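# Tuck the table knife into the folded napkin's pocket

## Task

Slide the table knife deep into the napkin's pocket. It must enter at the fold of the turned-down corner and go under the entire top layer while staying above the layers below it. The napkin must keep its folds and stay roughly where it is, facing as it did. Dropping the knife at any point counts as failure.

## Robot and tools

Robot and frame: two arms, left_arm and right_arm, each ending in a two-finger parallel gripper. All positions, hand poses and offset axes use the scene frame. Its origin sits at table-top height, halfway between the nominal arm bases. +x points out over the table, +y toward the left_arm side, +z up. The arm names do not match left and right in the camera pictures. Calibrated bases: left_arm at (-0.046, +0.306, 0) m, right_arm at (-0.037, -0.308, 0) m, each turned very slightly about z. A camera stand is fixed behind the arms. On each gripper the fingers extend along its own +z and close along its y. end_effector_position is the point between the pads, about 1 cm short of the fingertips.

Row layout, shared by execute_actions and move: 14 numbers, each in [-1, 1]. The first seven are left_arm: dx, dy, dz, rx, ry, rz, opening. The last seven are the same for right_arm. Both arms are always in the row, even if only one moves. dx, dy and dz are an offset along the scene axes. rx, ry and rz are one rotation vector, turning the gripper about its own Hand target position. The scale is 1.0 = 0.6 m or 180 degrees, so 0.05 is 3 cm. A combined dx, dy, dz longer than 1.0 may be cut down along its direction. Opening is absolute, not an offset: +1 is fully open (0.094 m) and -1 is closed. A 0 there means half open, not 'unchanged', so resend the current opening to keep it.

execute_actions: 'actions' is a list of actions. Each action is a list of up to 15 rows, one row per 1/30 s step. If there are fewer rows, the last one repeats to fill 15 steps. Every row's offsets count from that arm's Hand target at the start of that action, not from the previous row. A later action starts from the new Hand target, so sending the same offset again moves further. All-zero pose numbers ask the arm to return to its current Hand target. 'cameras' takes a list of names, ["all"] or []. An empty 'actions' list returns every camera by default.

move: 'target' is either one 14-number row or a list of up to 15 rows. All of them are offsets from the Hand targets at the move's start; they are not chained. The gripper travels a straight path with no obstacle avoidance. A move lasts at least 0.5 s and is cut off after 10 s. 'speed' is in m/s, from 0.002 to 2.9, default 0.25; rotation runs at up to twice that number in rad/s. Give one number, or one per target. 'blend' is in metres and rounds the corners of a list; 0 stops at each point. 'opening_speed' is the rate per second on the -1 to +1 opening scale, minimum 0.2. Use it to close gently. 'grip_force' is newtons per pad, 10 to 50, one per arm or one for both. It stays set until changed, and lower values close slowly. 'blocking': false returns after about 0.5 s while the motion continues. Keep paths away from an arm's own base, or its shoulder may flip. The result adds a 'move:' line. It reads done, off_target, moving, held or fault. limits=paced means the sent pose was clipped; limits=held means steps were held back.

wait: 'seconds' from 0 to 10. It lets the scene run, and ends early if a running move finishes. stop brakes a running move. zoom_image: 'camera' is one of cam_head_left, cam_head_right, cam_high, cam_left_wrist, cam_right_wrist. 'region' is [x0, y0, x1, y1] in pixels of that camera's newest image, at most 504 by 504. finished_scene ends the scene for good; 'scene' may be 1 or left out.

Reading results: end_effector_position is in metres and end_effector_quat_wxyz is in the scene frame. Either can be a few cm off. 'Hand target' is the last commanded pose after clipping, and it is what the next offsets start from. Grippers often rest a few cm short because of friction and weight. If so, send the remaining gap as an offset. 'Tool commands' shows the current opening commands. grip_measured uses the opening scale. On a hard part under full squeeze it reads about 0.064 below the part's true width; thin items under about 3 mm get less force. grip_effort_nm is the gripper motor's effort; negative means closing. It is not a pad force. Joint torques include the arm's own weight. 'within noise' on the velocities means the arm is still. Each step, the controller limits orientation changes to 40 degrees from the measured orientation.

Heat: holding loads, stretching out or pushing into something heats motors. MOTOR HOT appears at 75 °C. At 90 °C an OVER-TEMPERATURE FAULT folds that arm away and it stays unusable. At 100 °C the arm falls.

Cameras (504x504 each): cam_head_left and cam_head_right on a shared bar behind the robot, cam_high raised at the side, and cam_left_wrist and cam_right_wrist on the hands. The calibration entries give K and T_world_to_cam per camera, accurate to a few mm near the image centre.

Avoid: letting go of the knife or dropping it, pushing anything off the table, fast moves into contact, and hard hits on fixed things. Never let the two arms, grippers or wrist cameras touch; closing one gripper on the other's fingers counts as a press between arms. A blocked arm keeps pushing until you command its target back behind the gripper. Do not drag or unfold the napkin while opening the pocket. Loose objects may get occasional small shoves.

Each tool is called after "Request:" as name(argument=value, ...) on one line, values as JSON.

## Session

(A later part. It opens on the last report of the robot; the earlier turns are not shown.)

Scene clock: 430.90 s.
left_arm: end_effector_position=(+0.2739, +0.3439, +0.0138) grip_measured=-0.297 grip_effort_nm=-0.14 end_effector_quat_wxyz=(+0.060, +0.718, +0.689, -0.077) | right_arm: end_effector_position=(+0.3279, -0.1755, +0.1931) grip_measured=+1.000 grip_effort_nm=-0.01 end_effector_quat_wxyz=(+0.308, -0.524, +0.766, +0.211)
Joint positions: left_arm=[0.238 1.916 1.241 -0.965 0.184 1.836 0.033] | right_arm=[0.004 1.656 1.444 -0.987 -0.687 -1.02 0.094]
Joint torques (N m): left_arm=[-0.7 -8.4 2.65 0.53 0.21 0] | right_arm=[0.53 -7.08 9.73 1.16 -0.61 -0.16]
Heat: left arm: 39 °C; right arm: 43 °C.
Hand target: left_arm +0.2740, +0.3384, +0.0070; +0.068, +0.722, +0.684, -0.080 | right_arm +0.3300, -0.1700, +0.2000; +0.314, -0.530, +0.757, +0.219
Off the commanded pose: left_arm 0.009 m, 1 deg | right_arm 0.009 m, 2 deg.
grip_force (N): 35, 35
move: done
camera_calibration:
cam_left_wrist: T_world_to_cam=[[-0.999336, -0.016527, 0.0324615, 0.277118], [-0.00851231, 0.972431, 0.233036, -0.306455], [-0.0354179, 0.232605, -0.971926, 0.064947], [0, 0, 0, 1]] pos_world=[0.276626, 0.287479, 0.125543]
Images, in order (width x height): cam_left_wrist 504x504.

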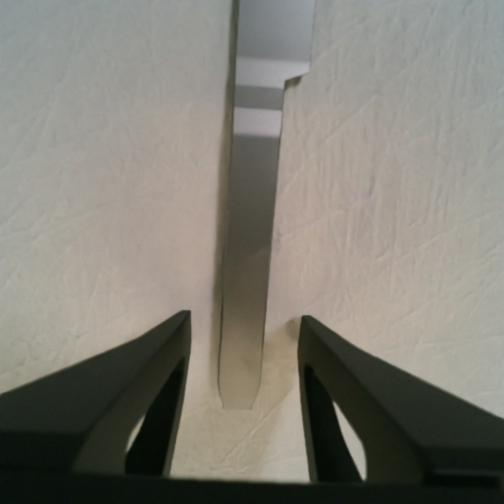

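Request:
move(target=[[0, 0, 0, 0, 0, 0, -1, 0, 0, 0, 0, 0, 0, 1],[0, 0, 0.10, 0, 0, 0, -1, 0, 0, 0, 0, 0, 0, 1]], speed=0.12, grip_force=35, cameras=["cam_left_wrist", "cam_head_left", "cam_right_wrist"])

Request:
zoom_image(camera="cam_head_left", region=[40, 160, 220, 280])

Scene clock: 438.37 s.
left_arm: end_effector_position=(+0.2700, +0.3416, +0.0504) grip_measured=-0.760 grip_effort_nm=-0.75 end_effector_quat_wxyz=(+0.057, +0.717, +0.689, -0.090) | right_arm: end_effector_position=(+0.3279, -0.1755, +0.1931) grip_measured=+1.000 grip_effort_nm=-0.01 end_effector_quat_wxyz=(+0.308, -0.524, +0.766, +0.211)
Joint positions: left_arm=[0.238 1.873 1.335 -1.127 0.192 1.835 0.011] | right_arm=[0.004 1.656 1.444 -0.987 -0.687 -1.02 0.094]
Joint torques (N m): left_arm=[-0.8 -11.26 6.68 -0.2 0.16 0.04] | right_arm=[0.55 -7.15 9.69 1.12 -0.65 -0.14]
Heat: left arm: 39 °C; right arm: 43 °C.
Hand target: left_arm +0.2740, +0.3383, +0.0670; +0.068, +0.721, +0.684, -0.080 | right_arm +0.3300, -0.1700, +0.2000; +0.314, -0.530, +0.757, +0.219
Off the commanded pose: left_arm 0.017 m, 2 deg | right_arm 0.009 m, 2 deg.
grip_force (N): 35, 35
move: off_target (left_arm)
camera_calibration:
cam_left_wrist: T_world_to_cam=[[-0.998351, -0.0170129, 0.0548345, 0.270799], [-0.00451011, 0.975375, 0.220505, -0.314211], [-0.0572356, 0.219894, -0.973843, 0.111223], [0, 0, 0, 1]] pos_world=[0.275302, 0.286623, 0.162749]
cam_right_wrist: T_world_to_cam=[[0.946371, -0.320933, 0.0371881, -0.374344], [-0.291722, -0.898305, -0.328552, 0.0306308], [0.13885, 0.300084, -0.943753, 0.309405], [0, 0, 0, 1]] pos_world=[0.320244, -0.185471, 0.315987]
Images, in order (width x height): cam_head_left 504x504, cam_left_wrist 504x504, cam_right_wrist 504x504.

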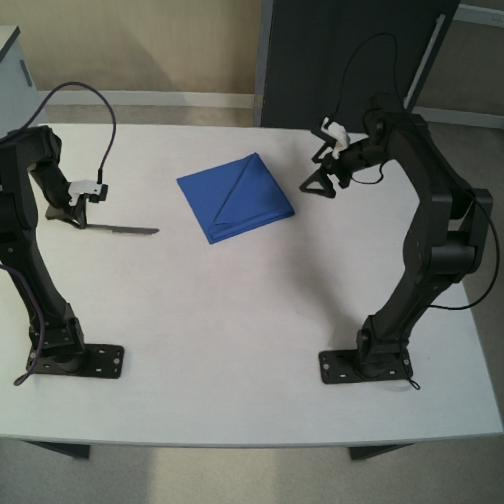

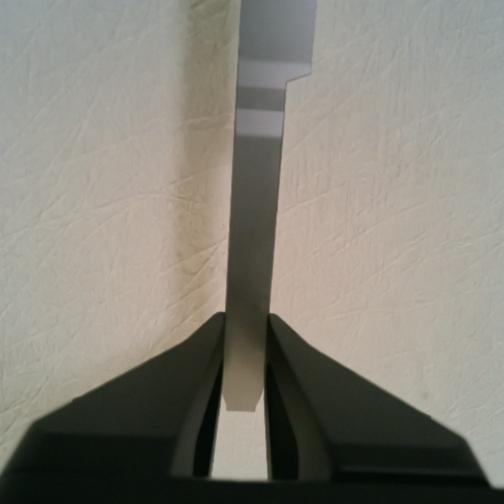

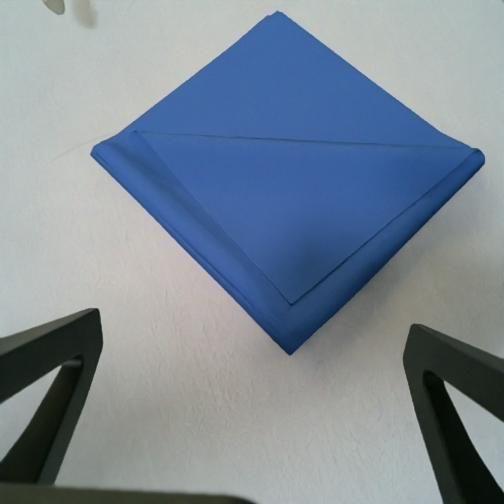

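Scaled by 2.800 from the camera's 504x504 image, which has a finer 720x720 frame.

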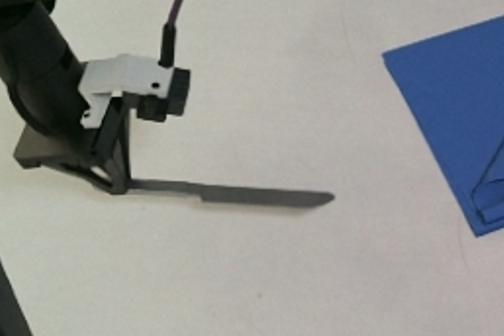

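Request:
move(target=[0.1017, -0.1755, 0.02, 0.0437, 0.0042, 0.0562, -1, 0, 0, 0, 0, 0, 0, 1], speed=0.15, cameras=["all"])

Request:
zoom_image(camera="cam_head_left", region=[100, 120, 320, 270])

Request:
zoom_image(camera="cam_right_wrist", region=[40, 0, 340, 220])

Scene clock: 485.83 s.
left_arm: end_effector_position=(+0.3304, +0.2333, +0.0736) grip_measured=-0.760 grip_effort_nm=-0.75 end_effector_quat_wxyz=(+0.019, +0.665, +0.746, -0.032) | right_arm: end_effector_position=(+0.3279, -0.1755, +0.1931) grip_measured=+1.000 grip_effort_nm=-0.01 end_effector_quat_wxyz=(+0.308, -0.524, +0.766, +0.211)
Joint positions: left_arm=[-0.138 2.018 1.646 -1.202 0.074 1.298 0.011] | right_arm=[0.004 1.656 1.444 -0.987 -0.687 -1.02 0.094]
Joint torques (N m): left_arm=[0.28 -9.33 7.76 0.09 0.05 -0.11] | right_arm=[0.47 -7.15 9.66 1.15 -0.64 -0.1]
Heat: left arm: 39 °C; right arm: 44 °C.
Hand target: left_arm +0.3350, +0.2331, +0.0790; +0.020, +0.661, +0.750, -0.031 | right_arm +0.3300, -0.1700, +0.2000; +0.314, -0.530, +0.757, +0.219
Off the commanded pose: left_arm 0.007 m, 1 deg | right_arm 0.009 m, 2 deg.
grip_force (N): 35, 35
move: done
camera_calibration:
cam_left_wrist: T_world_to_cam=[[-0.984485, -0.173271, 0.0276852, 0.361799], [-0.152591, 0.923302, 0.352462, -0.162084], [-0.0866334, 0.342769, -0.935416, 0.139301], [0, 0, 0, 1]] pos_world=[0.343521, 0.164593, 0.177416]
cam_right_wrist: T_world_to_cam=[[0.946371, -0.320933, 0.0371881, -0.374344], [-0.291722, -0.898305, -0.328552, 0.0306308], [0.13885, 0.300084, -0.943753, 0.309405], [0, 0, 0, 1]] pos_world=[0.320244, -0.185471, 0.315987]

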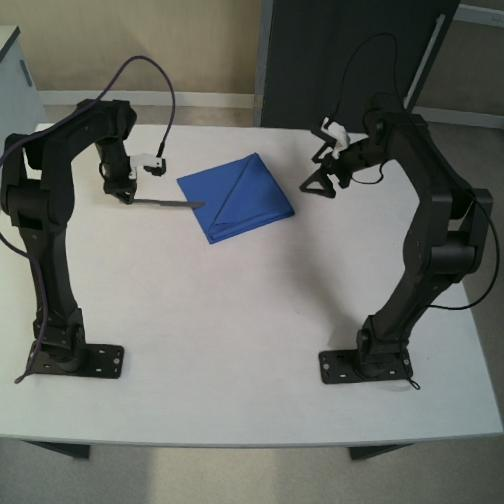

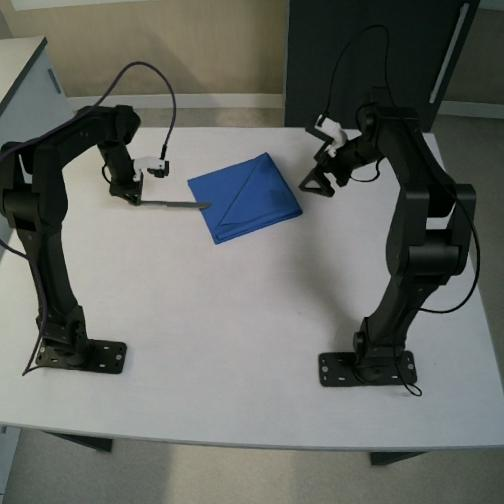

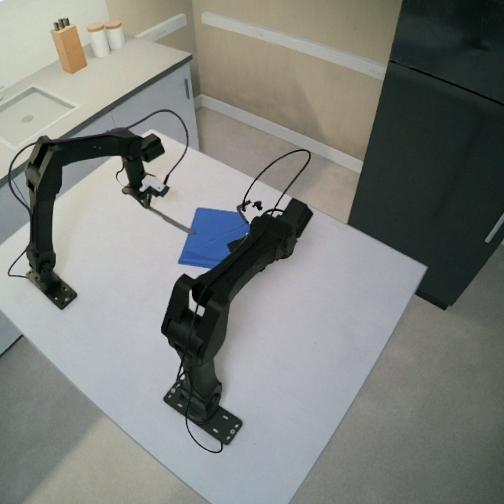

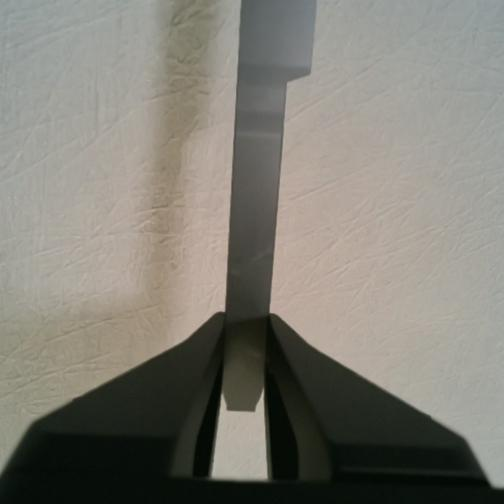

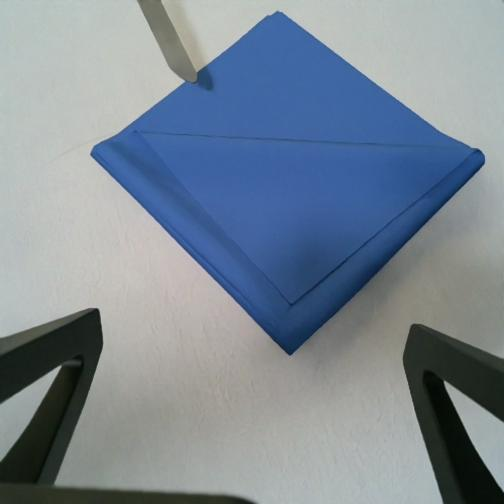

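Scaled by 2.291 from the camera's 504x504 image, which has a finer 720x720 frame.

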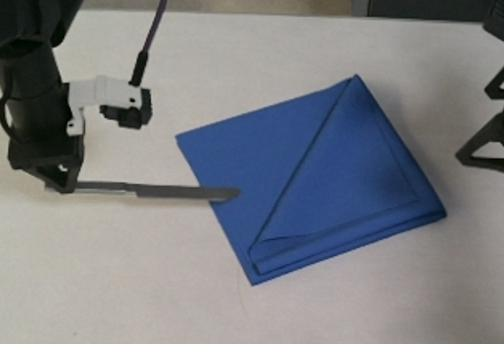

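Scaled by 1.680 from the camera's 504x504 image, which has a finer 720x720 frame.

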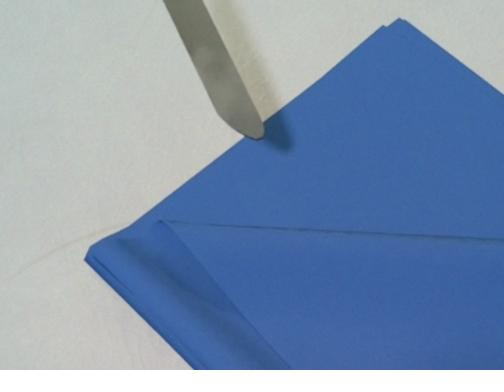

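Request:
move(target=[0, 0, -0.0467, 0, 0, 0, -1, 0, 0, 0, 0, 0, 0, 1], speed=0.08, cameras=["cam_right_wrist", "cam_head_left"])

Request:
zoom_image(camera="cam_right_wrist", region=[120, 20, 300, 200])

Request:
zoom_image(camera="cam_head_left", region=[160, 150, 300, 250])

Scene clock: 502.10 s.
left_arm: end_effector_position=(+0.3330, +0.2330, +0.0552) grip_measured=-0.760 grip_effort_nm=-0.75 end_effector_quat_wxyz=(+0.018, +0.665, +0.746, -0.032) | right_arm: end_effector_position=(+0.3279, -0.1755, +0.1931) grip_measured=+1.000 grip_effort_nm=-0.01 end_effector_quat_wxyz=(+0.308, -0.524, +0.766, +0.211)
Joint positions: left_arm=[-0.138 2.041 1.606 -1.14 0.073 1.297 0.011] | right_arm=[0.004 1.656 1.444 -0.987 -0.687 -1.02 0.094]
Joint torques (N m): left_arm=[0.36 -9.99 4.21 0.49 0.04 -0.13] | right_arm=[0.54 -7.13 9.59 1.15 -0.66 -0.13]
Heat: left arm: 41 °C; right arm: 44 °C.
Hand target: left_arm +0.3351, +0.2331, +0.0510; +0.021, +0.661, +0.750, -0.031 | right_arm +0.3300, -0.1700, +0.2000; +0.314, -0.530, +0.757, +0.219
Off the commanded pose: left_arm 0.005 m, 1 deg | right_arm 0.009 m, 2 deg.
grip_force (N): 35, 35
move: done
camera_calibration:
cam_right_wrist: T_world_to_cam=[[0.946371, -0.320933, 0.0371881, -0.374344], [-0.291722, -0.898305, -0.328552, 0.0306308], [0.13885, 0.300084, -0.943753, 0.309405], [0, 0, 0, 1]] pos_world=[0.320244, -0.185471, 0.315987]
Images, in order (width x height): cam_head_left 504x504, cam_right_wrist 504x504.

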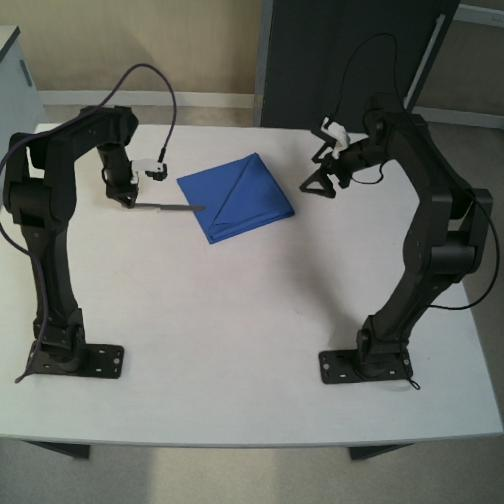

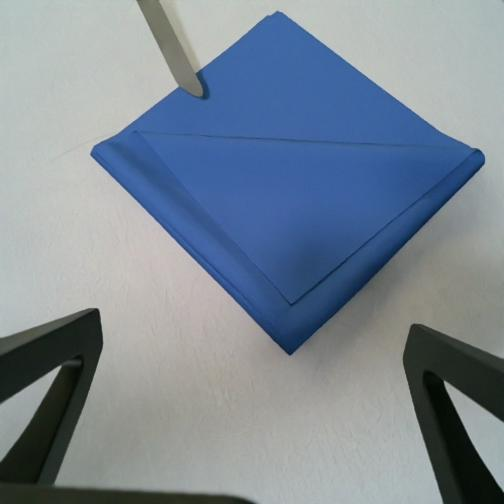

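Scaled by 2.800 from the camera's 504x504 image, which has a finer 720x720 frame.

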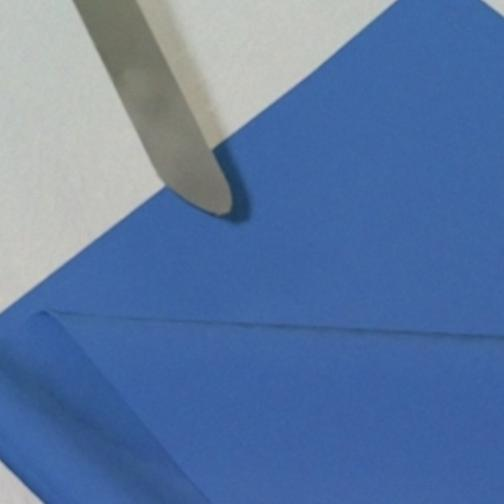

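Scaled by 3.600 from the camera's 504x504 image, which has a finer 720x720 frame.

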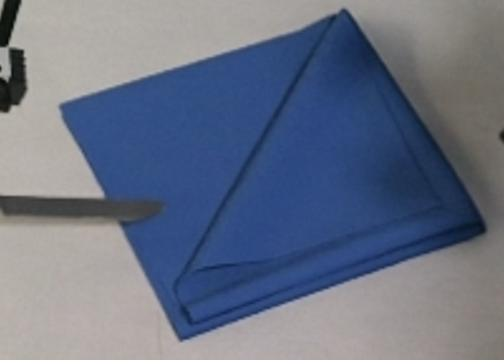

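Request:
move(target=[0, 0, -0.018, 0, 0, 0, -1, 0, 0, 0, 0, 0, 0, 1], speed=0.06, cameras=["cam_right_wrist", "cam_head_left"])

Request:
zoom_image(camera="cam_right_wrist", region=[120, 20, 300, 200])

Scene clock: 511.23 s.
left_arm: end_effector_position=(+0.3337, +0.2329, +0.0459) grip_measured=-0.760 grip_effort_nm=-0.75 end_effector_quat_wxyz=(+0.020, +0.665, +0.746, -0.031) | right_arm: end_effector_position=(+0.3279, -0.1755, +0.1931) grip_measured=+1.000 grip_effort_nm=-0.01 end_effector_quat_wxyz=(+0.308, -0.524, +0.766, +0.211)
Joint positions: left_arm=[-0.138 2.047 1.578 -1.101 0.073 1.297 0.011] | right_arm=[0.004 1.656 1.444 -0.987 -0.687 -1.02 0.094]
Joint torques (N m): left_arm=[0.34 -9.66 4.12 0.46 0.05 -0.12] | right_arm=[0.42 -7.08 9.62 1.14 -0.61 -0.14]
Heat: left arm: 41 °C; right arm: 44 °C.
Hand target: left_arm +0.3350, +0.2331, +0.0401; +0.020, +0.661, +0.750, -0.031 | right_arm +0.3300, -0.1700, +0.2000; +0.314, -0.530, +0.757, +0.219
Off the commanded pose: left_arm 0.006 m, 1 deg | right_arm 0.009 m, 2 deg.
grip_force (N): 35, 35
move: done
camera_calibration:
cam_right_wrist: T_world_to_cam=[[0.946371, -0.320933, 0.0371881, -0.374344], [-0.291722, -0.898305, -0.328552, 0.0306308], [0.13885, 0.300084, -0.943753, 0.309405], [0, 0, 0, 1]] pos_world=[0.320244, -0.185471, 0.315987]
Images, in order (width x height): cam_head_left 504x504, cam_right_wrist 504x504.

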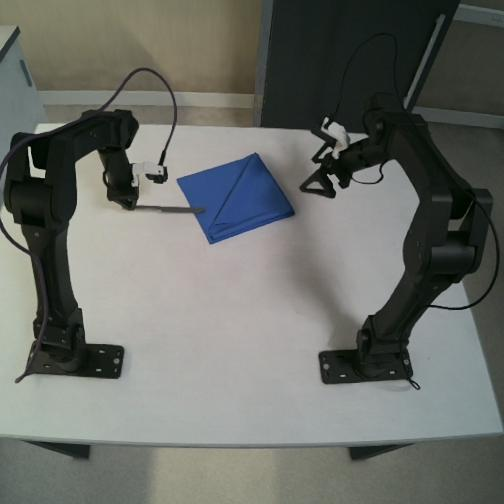

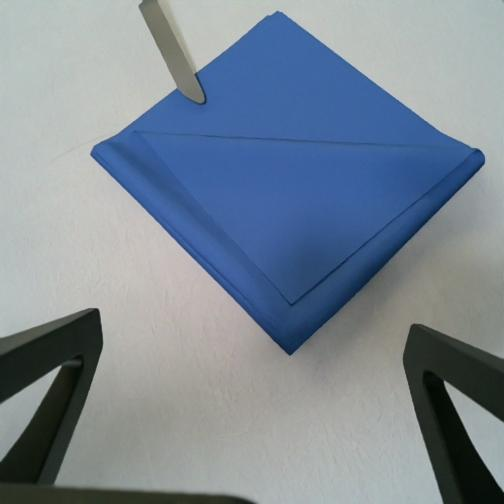

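Scaled by 2.800 from the camera's 504x504 image, which has a finer 720x720 frame.

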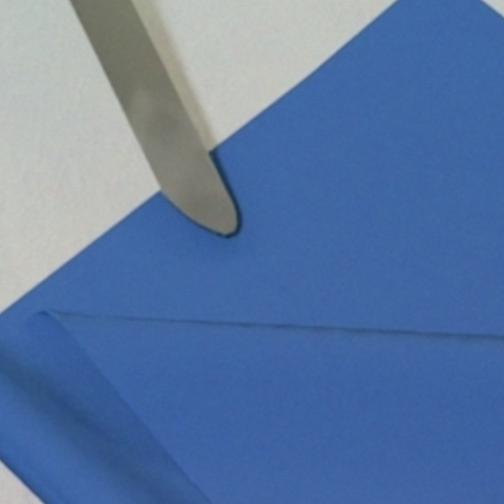

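Request:
move(target=[0.0031, -0.0248, -0.005, 0, 0, 0, -1, 0, 0, 0, 0, 0, 0, 1], speed=0.05, cameras=["cam_right_wrist", "cam_head_left"])

Request:
zoom_image(camera="cam_right_wrist", region=[120, 20, 300, 200])

Scene clock: 521.67 s.
left_arm: end_effector_position=(+0.3319, +0.2219, +0.0398) grip_measured=-0.760 grip_effort_nm=-0.75 end_effector_quat_wxyz=(+0.015, +0.662, +0.748, -0.033) | right_arm: end_effector_position=(+0.3279, -0.1755, +0.1931) grip_measured=+1.000 grip_effort_nm=-0.01 end_effector_quat_wxyz=(+0.308, -0.524, +0.766, +0.211)
Joint positions: left_arm=[-0.167 2.064 1.578 -1.094 0.072 1.261 0.011] | right_arm=[0.004 1.656 1.444 -0.987 -0.687 -1.02 0.094]
Joint torques (N m): left_arm=[-0.69 -9.68 5.29 0.49 0.04 -0.1] | right_arm=[0.5 -7.01 9.52 1.12 -0.63 -0.11]
Heat: left arm: 40 °C; right arm: 45 °C.
Hand target: left_arm +0.3369, +0.2182, +0.0372; +0.020, +0.661, +0.750, -0.031 | right_arm +0.3300, -0.1700, +0.2000; +0.314, -0.530, +0.757, +0.219
Off the commanded pose: left_arm 0.007 m, 1 deg | right_arm 0.009 m, 2 deg.
grip_force (N): 35, 35
move: done
camera_calibration:
cam_right_wrist: T_world_to_cam=[[0.946371, -0.320933, 0.0371881, -0.374344], [-0.291722, -0.898305, -0.328552, 0.0306308], [0.13885, 0.300084, -0.943753, 0.309405], [0, 0, 0, 1]] pos_world=[0.320244, -0.185471, 0.315987]
Images, in order (width x height): cam_head_left 504x504, cam_right_wrist 504x504.

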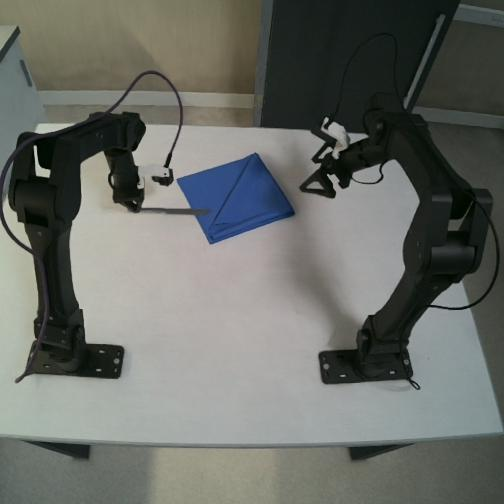

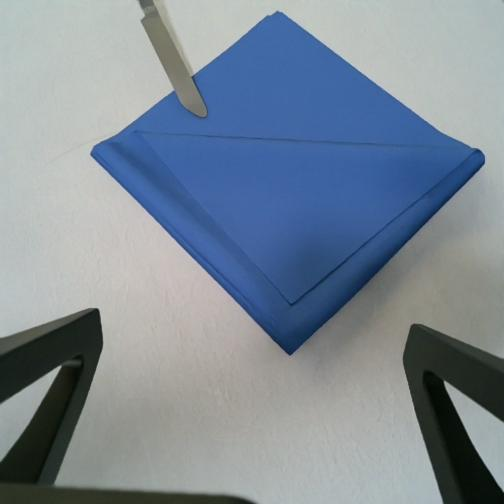

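Scaled by 2.800 from the camera's 504x504 image, which has a finer 720x720 frame.

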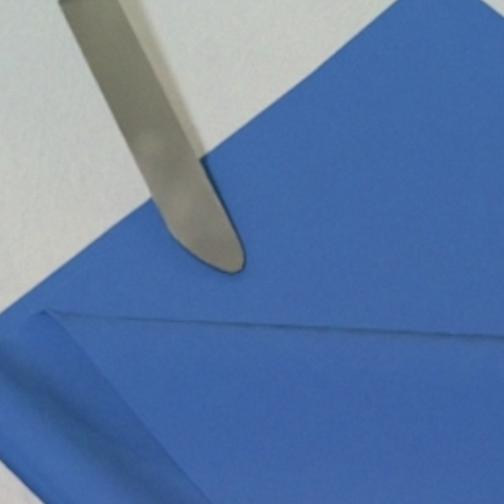

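Request:
move(target=[0.0031, -0.0248, 0.001, 0, 0, 0, -1, 0, 0, 0, 0, 0, 0, 1], speed=0.05, cameras=["cam_right_wrist", "cam_head_left"])

Request:
zoom_image(camera="cam_right_wrist", region=[120, 20, 300, 200])

Scene clock: 528.30 s.
left_arm: end_effector_position=(+0.3277, +0.2093, +0.0348) grip_measured=-0.760 grip_effort_nm=-0.75 end_effector_quat_wxyz=(+0.007, +0.662, +0.749, -0.037) | right_arm: end_effector_position=(+0.3279, -0.1755, +0.1931) grip_measured=+1.000 grip_effort_nm=-0.01 end_effector_quat_wxyz=(+0.308, -0.524, +0.766, +0.211)
Joint positions: left_arm=[-0.201 2.078 1.578 -1.094 0.072 1.225 0.011] | right_arm=[0.004 1.656 1.444 -0.987 -0.687 -1.02 0.094]
Joint torques (N m): left_arm=[-0.62 -9.55 7.43 0.36 0.07 -0.1] | right_arm=[0.58 -7.02 9.73 1.16 -0.61 -0.11]
Heat: left arm: 40 °C; right arm: 45 °C.
Hand target: left_arm +0.3387, +0.2034, +0.0378; +0.020, +0.661, +0.750, -0.031 | right_arm +0.3300, -0.1700, +0.2000; +0.314, -0.530, +0.757, +0.219
Off the commanded pose: left_arm 0.013 m, 2 deg | right_arm 0.009 m, 2 deg.
grip_force (N): 35, 35
move: off_target (left_arm)
camera_calibration:
cam_right_wrist: T_world_to_cam=[[0.946371, -0.320933, 0.0371881, -0.374344], [-0.291722, -0.898305, -0.328552, 0.0306308], [0.13885, 0.300084, -0.943753, 0.309405], [0, 0, 0, 1]] pos_world=[0.320244, -0.185471, 0.315987]
Images, in order (width x height): cam_head_left 504x504, cam_right_wrist 504x504.

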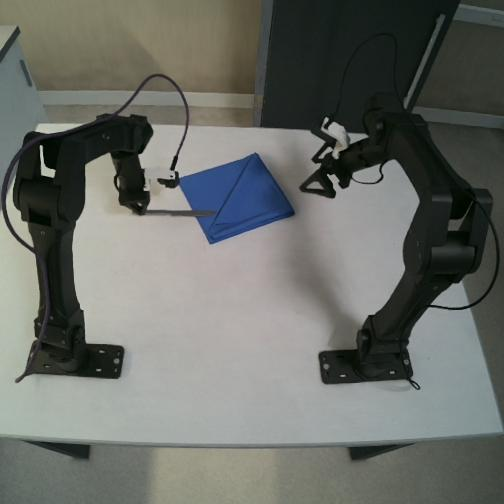

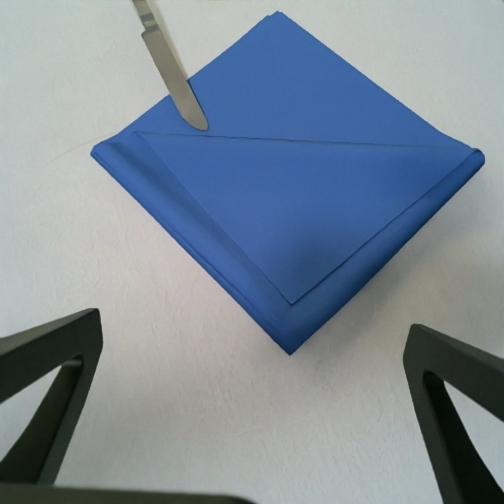

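Scaled by 2.800 from the camera's 504x504 image, which has a finer 720x720 frame.

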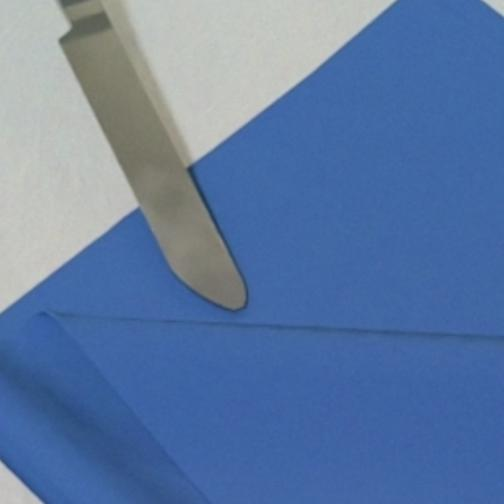

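Request:
move(target=[0.003, 0.0, 0.006, 0, 0, 0, -1, 0, 0, 0, 0, 0, 0, 1], speed=0.05, cameras=["cam_right_wrist", "cam_left_wrist"])

Request:
zoom_image(camera="cam_right_wrist", region=[120, 60, 270, 210])

Scene clock: 538.93 s.
left_arm: end_effector_position=(+0.3335, +0.2080, +0.0377) grip_measured=-0.760 grip_effort_nm=-0.75 end_effector_quat_wxyz=(+0.014, +0.662, +0.749, -0.034) | right_arm: end_effector_position=(+0.3279, -0.1755, +0.1931) grip_measured=+1.000 grip_effort_nm=-0.01 end_effector_quat_wxyz=(+0.308, -0.524, +0.766, +0.211)
Joint positions: left_arm=[-0.201 2.083 1.598 -1.094 0.072 1.225 0.011] | right_arm=[0.004 1.656 1.444 -0.987 -0.687 -1.02 0.094]
Joint torques (N m): left_arm=[-0.43 -9.69 7.34 0.21 0.05 -0.13] | right_arm=[0.62 -7.12 9.63 1.12 -0.58 -0.1]
Heat: left arm: 41 °C; right arm: 45 °C.
Hand target: left_arm +0.3405, +0.2034, +0.0413; +0.020, +0.661, +0.750, -0.031 | right_arm +0.3300, -0.1700, +0.2000; +0.314, -0.530, +0.757, +0.219
Off the commanded pose: left_arm 0.009 m, 1 deg | right_arm 0.009 m, 2 deg.
grip_force (N): 35, 35
move: done
camera_calibration:
cam_left_wrist: T_world_to_cam=[[-0.982434, -0.18292, 0.0369178, 0.362466], [-0.157928, 0.920395, 0.357676, -0.123376], [-0.099405, 0.345563, -0.933116, 0.118262], [0, 0, 0, 1]] pos_world=[0.348371, 0.13899, 0.141099]
cam_right_wrist: T_world_to_cam=[[0.946371, -0.320933, 0.0371881, -0.374344], [-0.291722, -0.898305, -0.328552, 0.0306308], [0.13885, 0.300084, -0.943753, 0.309405], [0, 0, 0, 1]] pos_world=[0.320244, -0.185471, 0.315987]
Images, in order (width x height): cam_left_wrist 504x504, cam_right_wrist 504x504.

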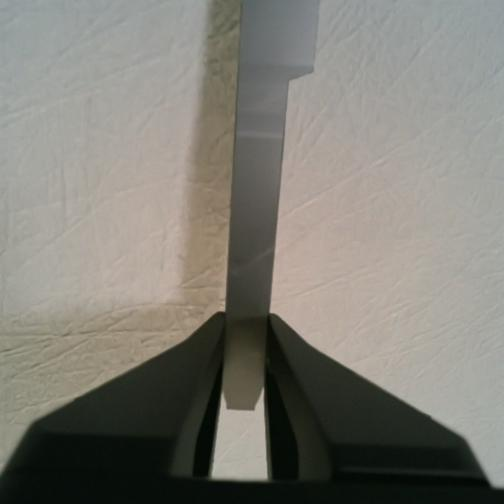

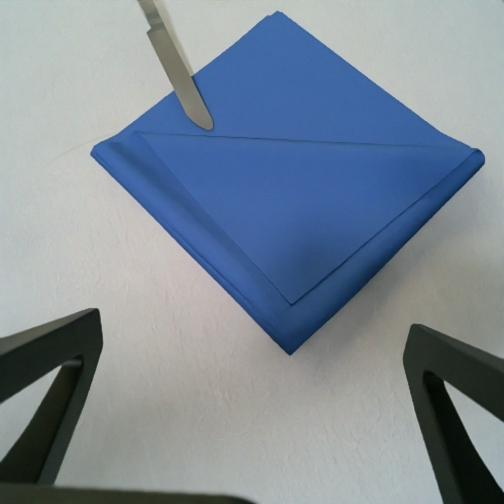

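Scaled by 3.360 from the camera's 504x504 image, which has a finer 720x720 frame.

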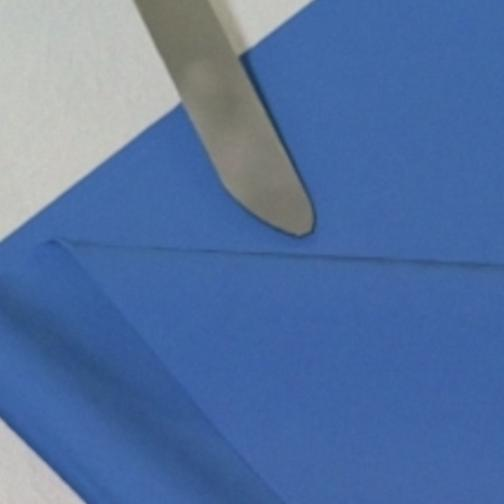

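Request:
move(target=[0.0092, -0.034, -0.001, 0, 0, 0, -1, 0, 0, 0, 0, 0, 0, 1], speed=0.08, cameras=["cam_right_wrist", "cam_head_left"])

Request:
zoom_image(camera="cam_right_wrist", region=[120, 60, 270, 210])

Request:
zoom_image(camera="cam_head_left", region=[160, 150, 300, 250])

Scene clock: 553.37 s.
left_arm: end_effector_position=(+0.3426, +0.1863, +0.0373) grip_measured=-0.760 grip_effort_nm=-0.75 end_effector_quat_wxyz=(+0.021, +0.663, +0.747, -0.030) | right_arm: end_effector_position=(+0.3279, -0.1755, +0.1931) grip_measured=+1.000 grip_effort_nm=-0.01 end_effector_quat_wxyz=(+0.308, -0.524, +0.766, +0.211)
Joint positions: left_arm=[-0.248 2.122 1.657 -1.096 0.072 1.182 0.011] | right_arm=[0.004 1.656 1.444 -0.987 -0.687 -1.02 0.094]
Joint torques (N m): left_arm=[-0.46 -9.89 7.45 0.11 0.05 -0.12] | right_arm=[0.58 -7.34 9.73 1.14 -0.63 -0.13]
Heat: left arm: 41 °C; right arm: 45 °C.
Hand target: left_arm +0.3461, +0.1829, +0.0408; +0.021, +0.661, +0.750, -0.031 | right_arm +0.3300, -0.1700, +0.2000; +0.314, -0.530, +0.757, +0.219
Off the commanded pose: left_arm 0.006 m, 0 deg | right_arm 0.009 m, 2 deg.
grip_force (N): 35, 35
move: done
camera_calibration:
cam_right_wrist: T_world_to_cam=[[0.946371, -0.320933, 0.0371881, -0.374344], [-0.291722, -0.898305, -0.328552, 0.0306308], [0.13885, 0.300084, -0.943753, 0.309405], [0, 0, 0, 1]] pos_world=[0.320244, -0.185471, 0.315987]
Images, in order (width x height): cam_head_left 504x504, cam_right_wrist 504x504.

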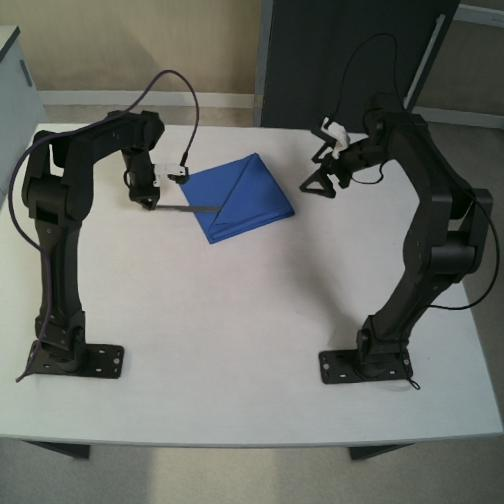

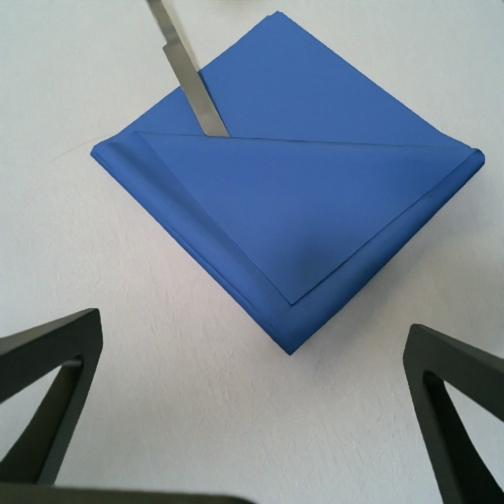

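Scaled by 3.360 from the camera's 504x504 image, which has a finer 720x720 frame.

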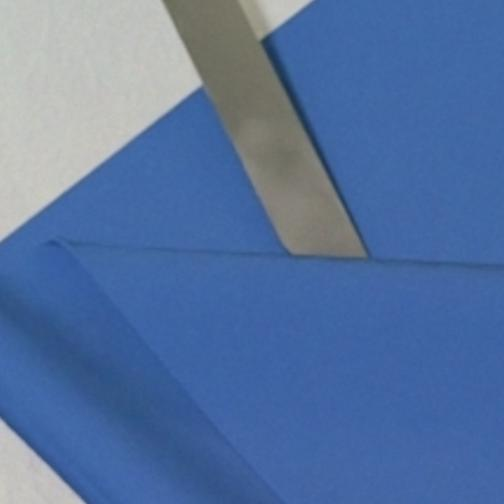

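Scaled by 3.600 from the camera's 504x504 image, which has a finer 720x720 frame.

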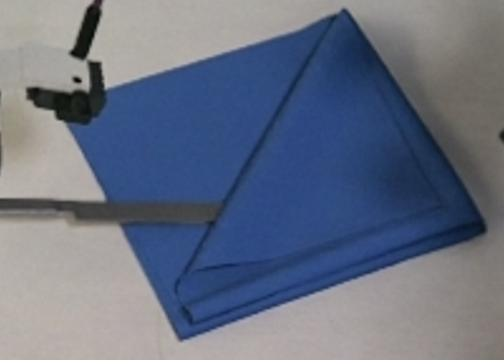

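Request:
move(target=[0.008, -0.0662, -0.008, -0.011, -0.0013, 0, -1, 0, 0, 0, 0, 0, 0, 1], speed=0.08, cameras=["cam_right_wrist", "cam_head_left"])

Request:
zoom_image(camera="cam_right_wrist", region=[80, 0, 420, 340])

Request:
zoom_image(camera="cam_head_left", region=[160, 150, 300, 250])

Scene clock: 568.00 s.
left_arm: end_effector_position=(+0.3460, +0.1500, +0.0327) grip_measured=-0.760 grip_effort_nm=-0.75 end_effector_quat_wxyz=(+0.026, +0.663, +0.747, -0.037) | right_arm: end_effector_position=(+0.3279, -0.1755, +0.1931) grip_measured=+1.000 grip_effort_nm=-0.01 end_effector_quat_wxyz=(+0.308, -0.524, +0.766, +0.211)
Joint positions: left_arm=[-0.323 2.176 1.723 -1.097 0.088 1.107 0.011] | right_arm=[0.004 1.656 1.444 -0.987 -0.687 -1.02 0.094]
Joint torques (N m): left_arm=[-0.46 -10.36 7.57 0.26 0.21 -0.14] | right_arm=[0.35 -7.23 9.61 1.11 -0.59 -0.11]
Heat: left arm: 41 °C; right arm: 45 °C.
Hand target: left_arm +0.3508, +0.1433, +0.0359; +0.033, +0.660, +0.749, -0.043 | right_arm +0.3300, -0.1700, +0.2000; +0.314, -0.530, +0.757, +0.219
Off the commanded pose: left_arm 0.009 m, 1 deg | right_arm 0.009 m, 2 deg.
grip_force (N): 35, 35
move: done
camera_calibration:
cam_right_wrist: T_world_to_cam=[[0.946371, -0.320933, 0.0371881, -0.374344], [-0.291722, -0.898305, -0.328552, 0.0306308], [0.13885, 0.300084, -0.943753, 0.309405], [0, 0, 0, 1]] pos_world=[0.320244, -0.185471, 0.315987]
Images, in order (width x height): cam_head_left 504x504, cam_right_wrist 504x504.

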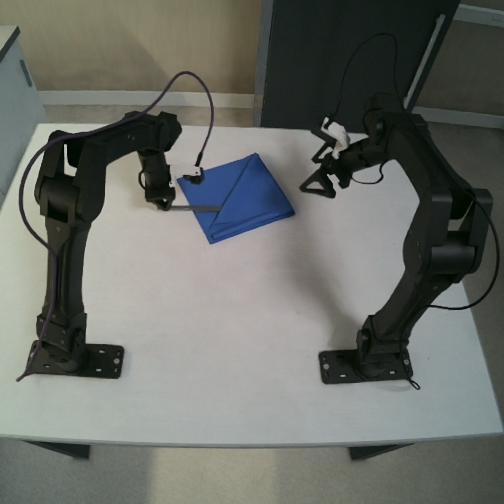

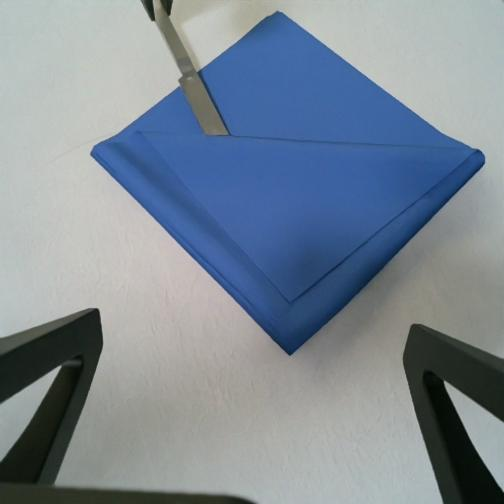

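Scaled by 1.482 from the camera's 504x504 image, which has a finer 720x720 frame.

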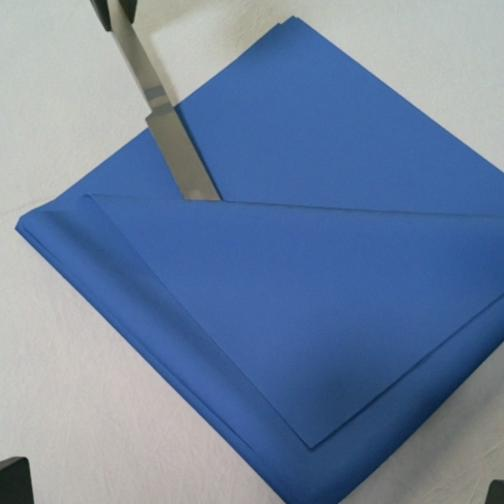

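Scaled by 3.600 from the camera's 504x504 image, which has a finer 720x720 frame.

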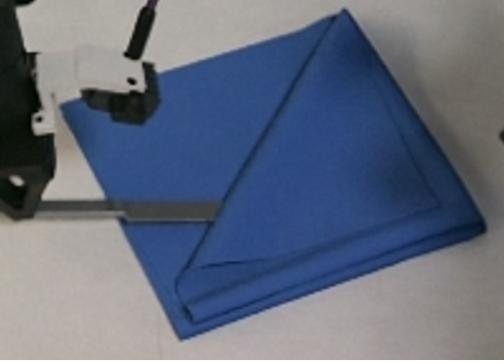

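Request:
move(target=[0.0095, -0.0833, -0.011, -0.0138, -0.0017, 0, -1, 0, 0, 0, 0, 0, 0, 1], speed=0.08, cameras=["cam_right_wrist", "cam_head_left"])

Request:
zoom_image(camera="cam_right_wrist", region=[80, 0, 420, 340])

Request:
zoom_image(camera="cam_head_left", region=[160, 150, 300, 250])

Scene clock: 576.27 s.
left_arm: end_effector_position=(+0.3506, +0.1019, +0.0264) grip_measured=-0.760 grip_effort_nm=-0.75 end_effector_quat_wxyz=(+0.039, +0.662, +0.747, -0.052) | right_arm: end_effector_position=(+0.3279, -0.1755, +0.1931) grip_measured=+1.000 grip_effort_nm=-0.01 end_effector_quat_wxyz=(+0.308, -0.524, +0.766, +0.211)
Joint positions: left_arm=[-0.408 2.257 1.828 -1.097 0.121 1.019 0.011] | right_arm=[0.004 1.656 1.444 -0.987 -0.687 -1.02 0.094]
Joint torques (N m): left_arm=[-0.49 -10.95 7.49 0.41 0.24 -0.11] | right_arm=[0.4 -7.1 9.57 1.11 -0.68 -0.11]
Heat: left arm: 41 °C; right arm: 45 °C.
Hand target: left_arm +0.3566, +0.0933, +0.0294; +0.050, +0.659, +0.748, -0.057 | right_arm +0.3300, -0.1700, +0.2000; +0.314, -0.530, +0.757, +0.219
Off the commanded pose: left_arm 0.011 m, 1 deg | right_arm 0.009 m, 2 deg.
grip_force (N): 35, 35
move: off_target (left_arm)
camera_calibration:
cam_right_wrist: T_world_to_cam=[[0.946371, -0.320933, 0.0371881, -0.374344], [-0.291722, -0.898305, -0.328552, 0.0306308], [0.13885, 0.300084, -0.943753, 0.309405], [0, 0, 0, 1]] pos_world=[0.320244, -0.185471, 0.315987]
Images, in order (width x height): cam_head_left 504x504, cam_right_wrist 504x504.

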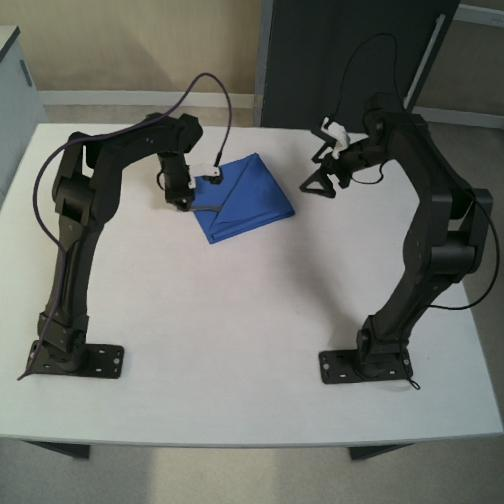

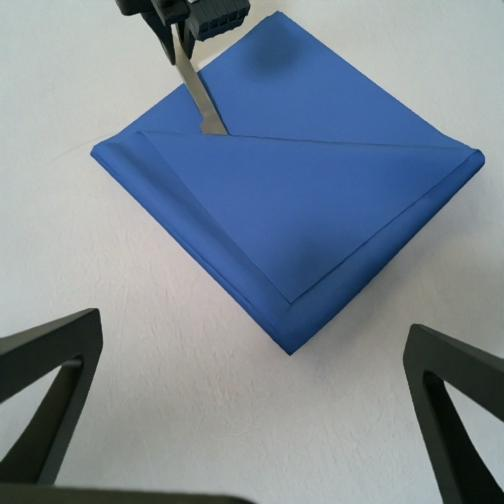

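Scaled by 1.482 from the camera's 504x504 image, which has a finer 720x720 frame.

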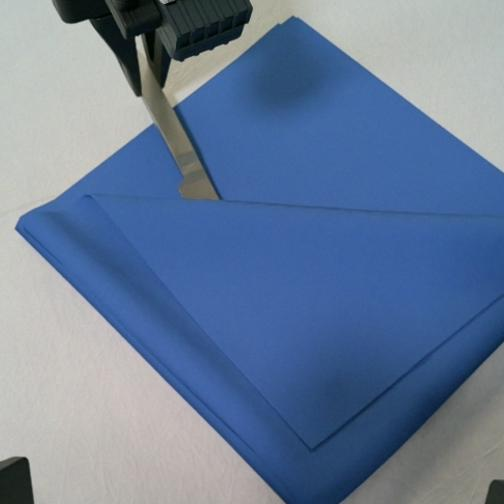

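Scaled by 3.600 from the camera's 504x504 image, which has a finer 720x720 frame.

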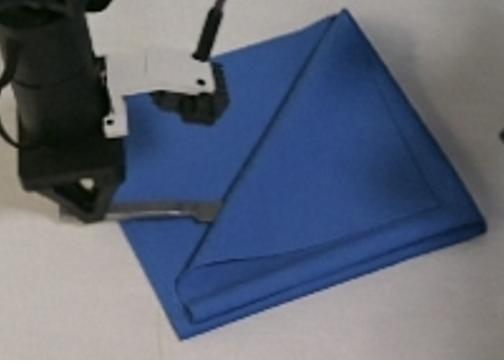

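Request:
move(target=[0.009, -0.074, -0.0045, -0.0083, -0.001, 0, -1, 0, 0, 0, 0, 0, 0, 1], speed=0.08, cameras=["cam_right_wrist", "cam_head_left", "cam_left_wrist"])

Request:
zoom_image(camera="cam_right_wrist", region=[80, 0, 420, 340])

Request:
zoom_image(camera="cam_head_left", region=[160, 150, 300, 250])

Scene clock: 585.30 s.
left_arm: end_effector_position=(+0.3610, +0.0549, +0.0234) grip_measured=-0.760 grip_effort_nm=-0.75 end_effector_quat_wxyz=(+0.058, +0.662, +0.745, -0.057) | right_arm: end_effector_position=(+0.3279, -0.1755, +0.1931) grip_measured=+1.000 grip_effort_nm=-0.01 end_effector_quat_wxyz=(+0.308, -0.524, +0.766, +0.211)
Joint positions: left_arm=[-0.483 2.353 1.975 -1.104 0.136 0.943 0.011] | right_arm=[0.004 1.656 1.444 -0.987 -0.687 -1.02 0.094]
Joint torques (N m): left_arm=[-0.25 -11.84 7.82 0.31 0.18 -0.1] | right_arm=[0.61 -7.23 9.7 1.11 -0.61 -0.12]
Motor temperatures (°C): left_arm=[28 42 38 28 26 26 30] | right_arm=[26 32 45 31 28 26 26]
Heat: left arm: 42 °C; right arm: 45 °C.
Hand target: left_arm +0.3619, +0.0489, +0.0266; +0.059, +0.659, +0.747, -0.066 | right_arm +0.3300, -0.1700, +0.2000; +0.314, -0.530, +0.757, +0.219
Off the commanded pose: left_arm 0.007 m, 1 deg | right_arm 0.009 m, 2 deg.
grip_force (N): 35, 35
move: done
camera_calibration:
cam_left_wrist: T_world_to_cam=[[-0.984146, -0.176414, 0.0183144, 0.36267], [-0.165385, 0.950084, 0.264551, 0.0302226], [-0.0640708, 0.257328, -0.964198, 0.153427], [0, 0, 0, 1]] pos_world=[0.371749, -0.00421489, 0.133297]
cam_right_wrist: T_world_to_cam=[[0.946371, -0.320933, 0.0371881, -0.374344], [-0.291722, -0.898305, -0.328552, 0.0306308], [0.13885, 0.300084, -0.943753, 0.309405], [0, 0, 0, 1]] pos_world=[0.320244, -0.185471, 0.315987]
Images, in order (width x height): cam_head_left 504x504, cam_left_wrist 504x504, cam_right_wrist 504x504.

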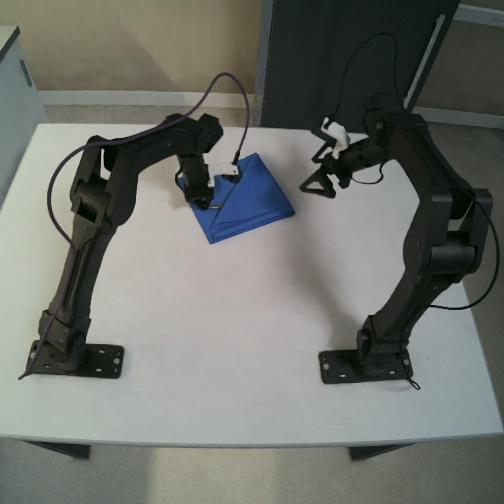

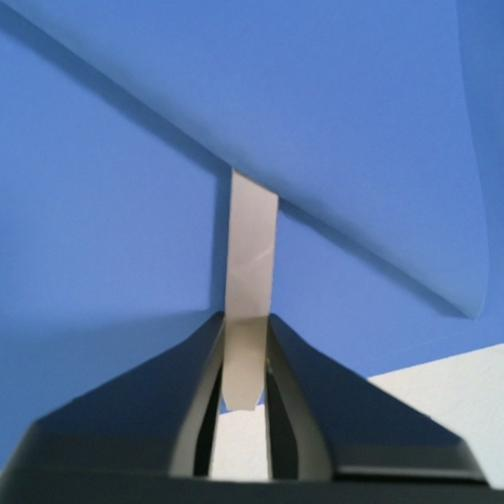

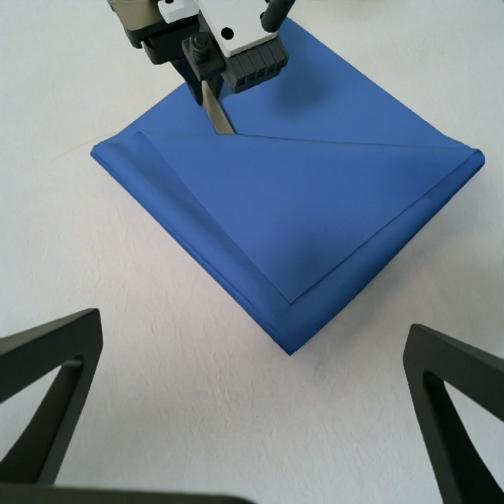

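Scaled by 1.482 from the camera's 504x504 image, which has a finer 720x720 frame.

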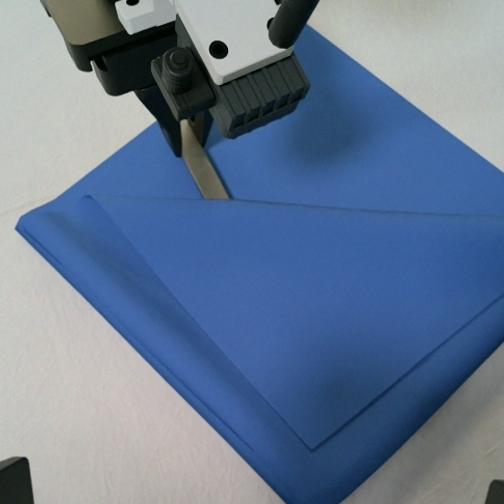

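Scaled by 3.600 from the camera's 504x504 image, which has a finer 720x720 frame.

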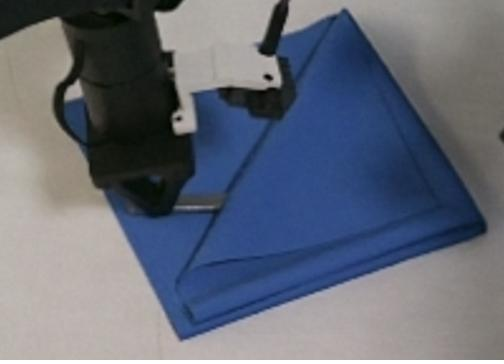

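Request:
move(target=[[0.0015, -0.0117, -0.005, 0, 0, 0, -1, 0, 0, 0, 0, 0, 0, 1],[0.0015, -0.0117, -0.005, 0, 0, 0, -0.5, 0, 0, 0, 0, 0, 0, 1]], speed=0.05, opening_speed=0.4, cameras=["cam_right_wrist", "cam_left_wrist"])

Scene clock: 596.93 s.
left_arm: end_effector_position=(+0.3633, +0.0497, +0.0216) grip_measured=-0.503 grip_effort_nm=0.15 end_effector_quat_wxyz=(+0.059, +0.660, +0.747, -0.057) | right_arm: end_effector_position=(+0.3279, -0.1755, +0.1931) grip_measured=+1.000 grip_effort_nm=-0.01 end_effector_quat_wxyz=(+0.308, -0.524, +0.766, +0.211)
Joint positions: left_arm=[-0.49 2.373 2.002 -1.108 0.136 0.93 0.023] | right_arm=[0.004 1.656 1.444 -0.987 -0.687 -1.02 0.094]
Joint torques (N m): left_arm=[-0.75 -11.84 7.73 0.32 0.25 -0.11] | right_arm=[0.4 -7.12 9.78 1.14 -0.63 -0.14]
Heat: left arm: 44 °C; right arm: 46 °C.
Hand target: left_arm +0.3628, +0.0417, +0.0237; +0.060, +0.659, +0.747, -0.066 | right_arm +0.3300, -0.1700, +0.2000; +0.314, -0.530, +0.757, +0.219
Off the commanded pose: left_arm 0.008 m, 1 deg | right_arm 0.009 m, 2 deg.
grip_force (N): 35, 35
move: done
camera_calibration:
cam_left_wrist: T_world_to_cam=[[-0.982951, -0.182944, 0.0184179, 0.363987], [-0.171791, 0.94947, 0.262667, 0.0384309], [-0.0655407, 0.255025, -0.964711, 0.153723], [0, 0, 0, 1]] pos_world=[0.374459, -0.0091028, 0.1315]
cam_right_wrist: T_world_to_cam=[[0.946371, -0.320933, 0.0371881, -0.374344], [-0.291722, -0.898305, -0.328552, 0.0306308], [0.13885, 0.300084, -0.943753, 0.309405], [0, 0, 0, 1]] pos_world=[0.320244, -0.185471, 0.315987]
Images, in order (width x height): cam_left_wrist 504x504, cam_right_wrist 504x504.

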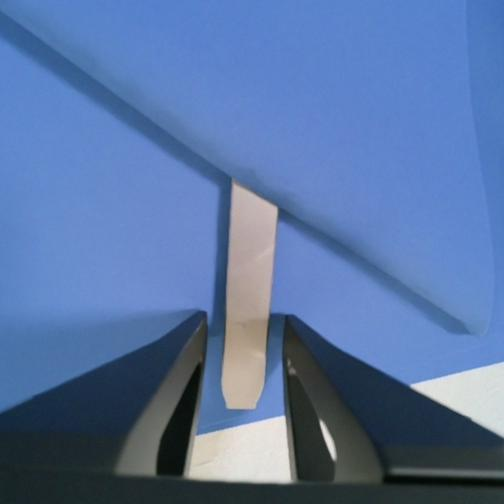

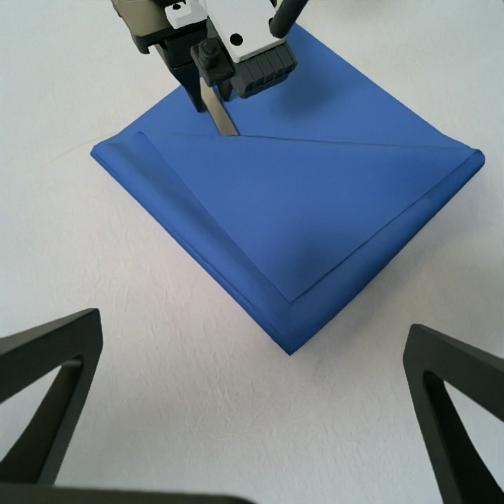

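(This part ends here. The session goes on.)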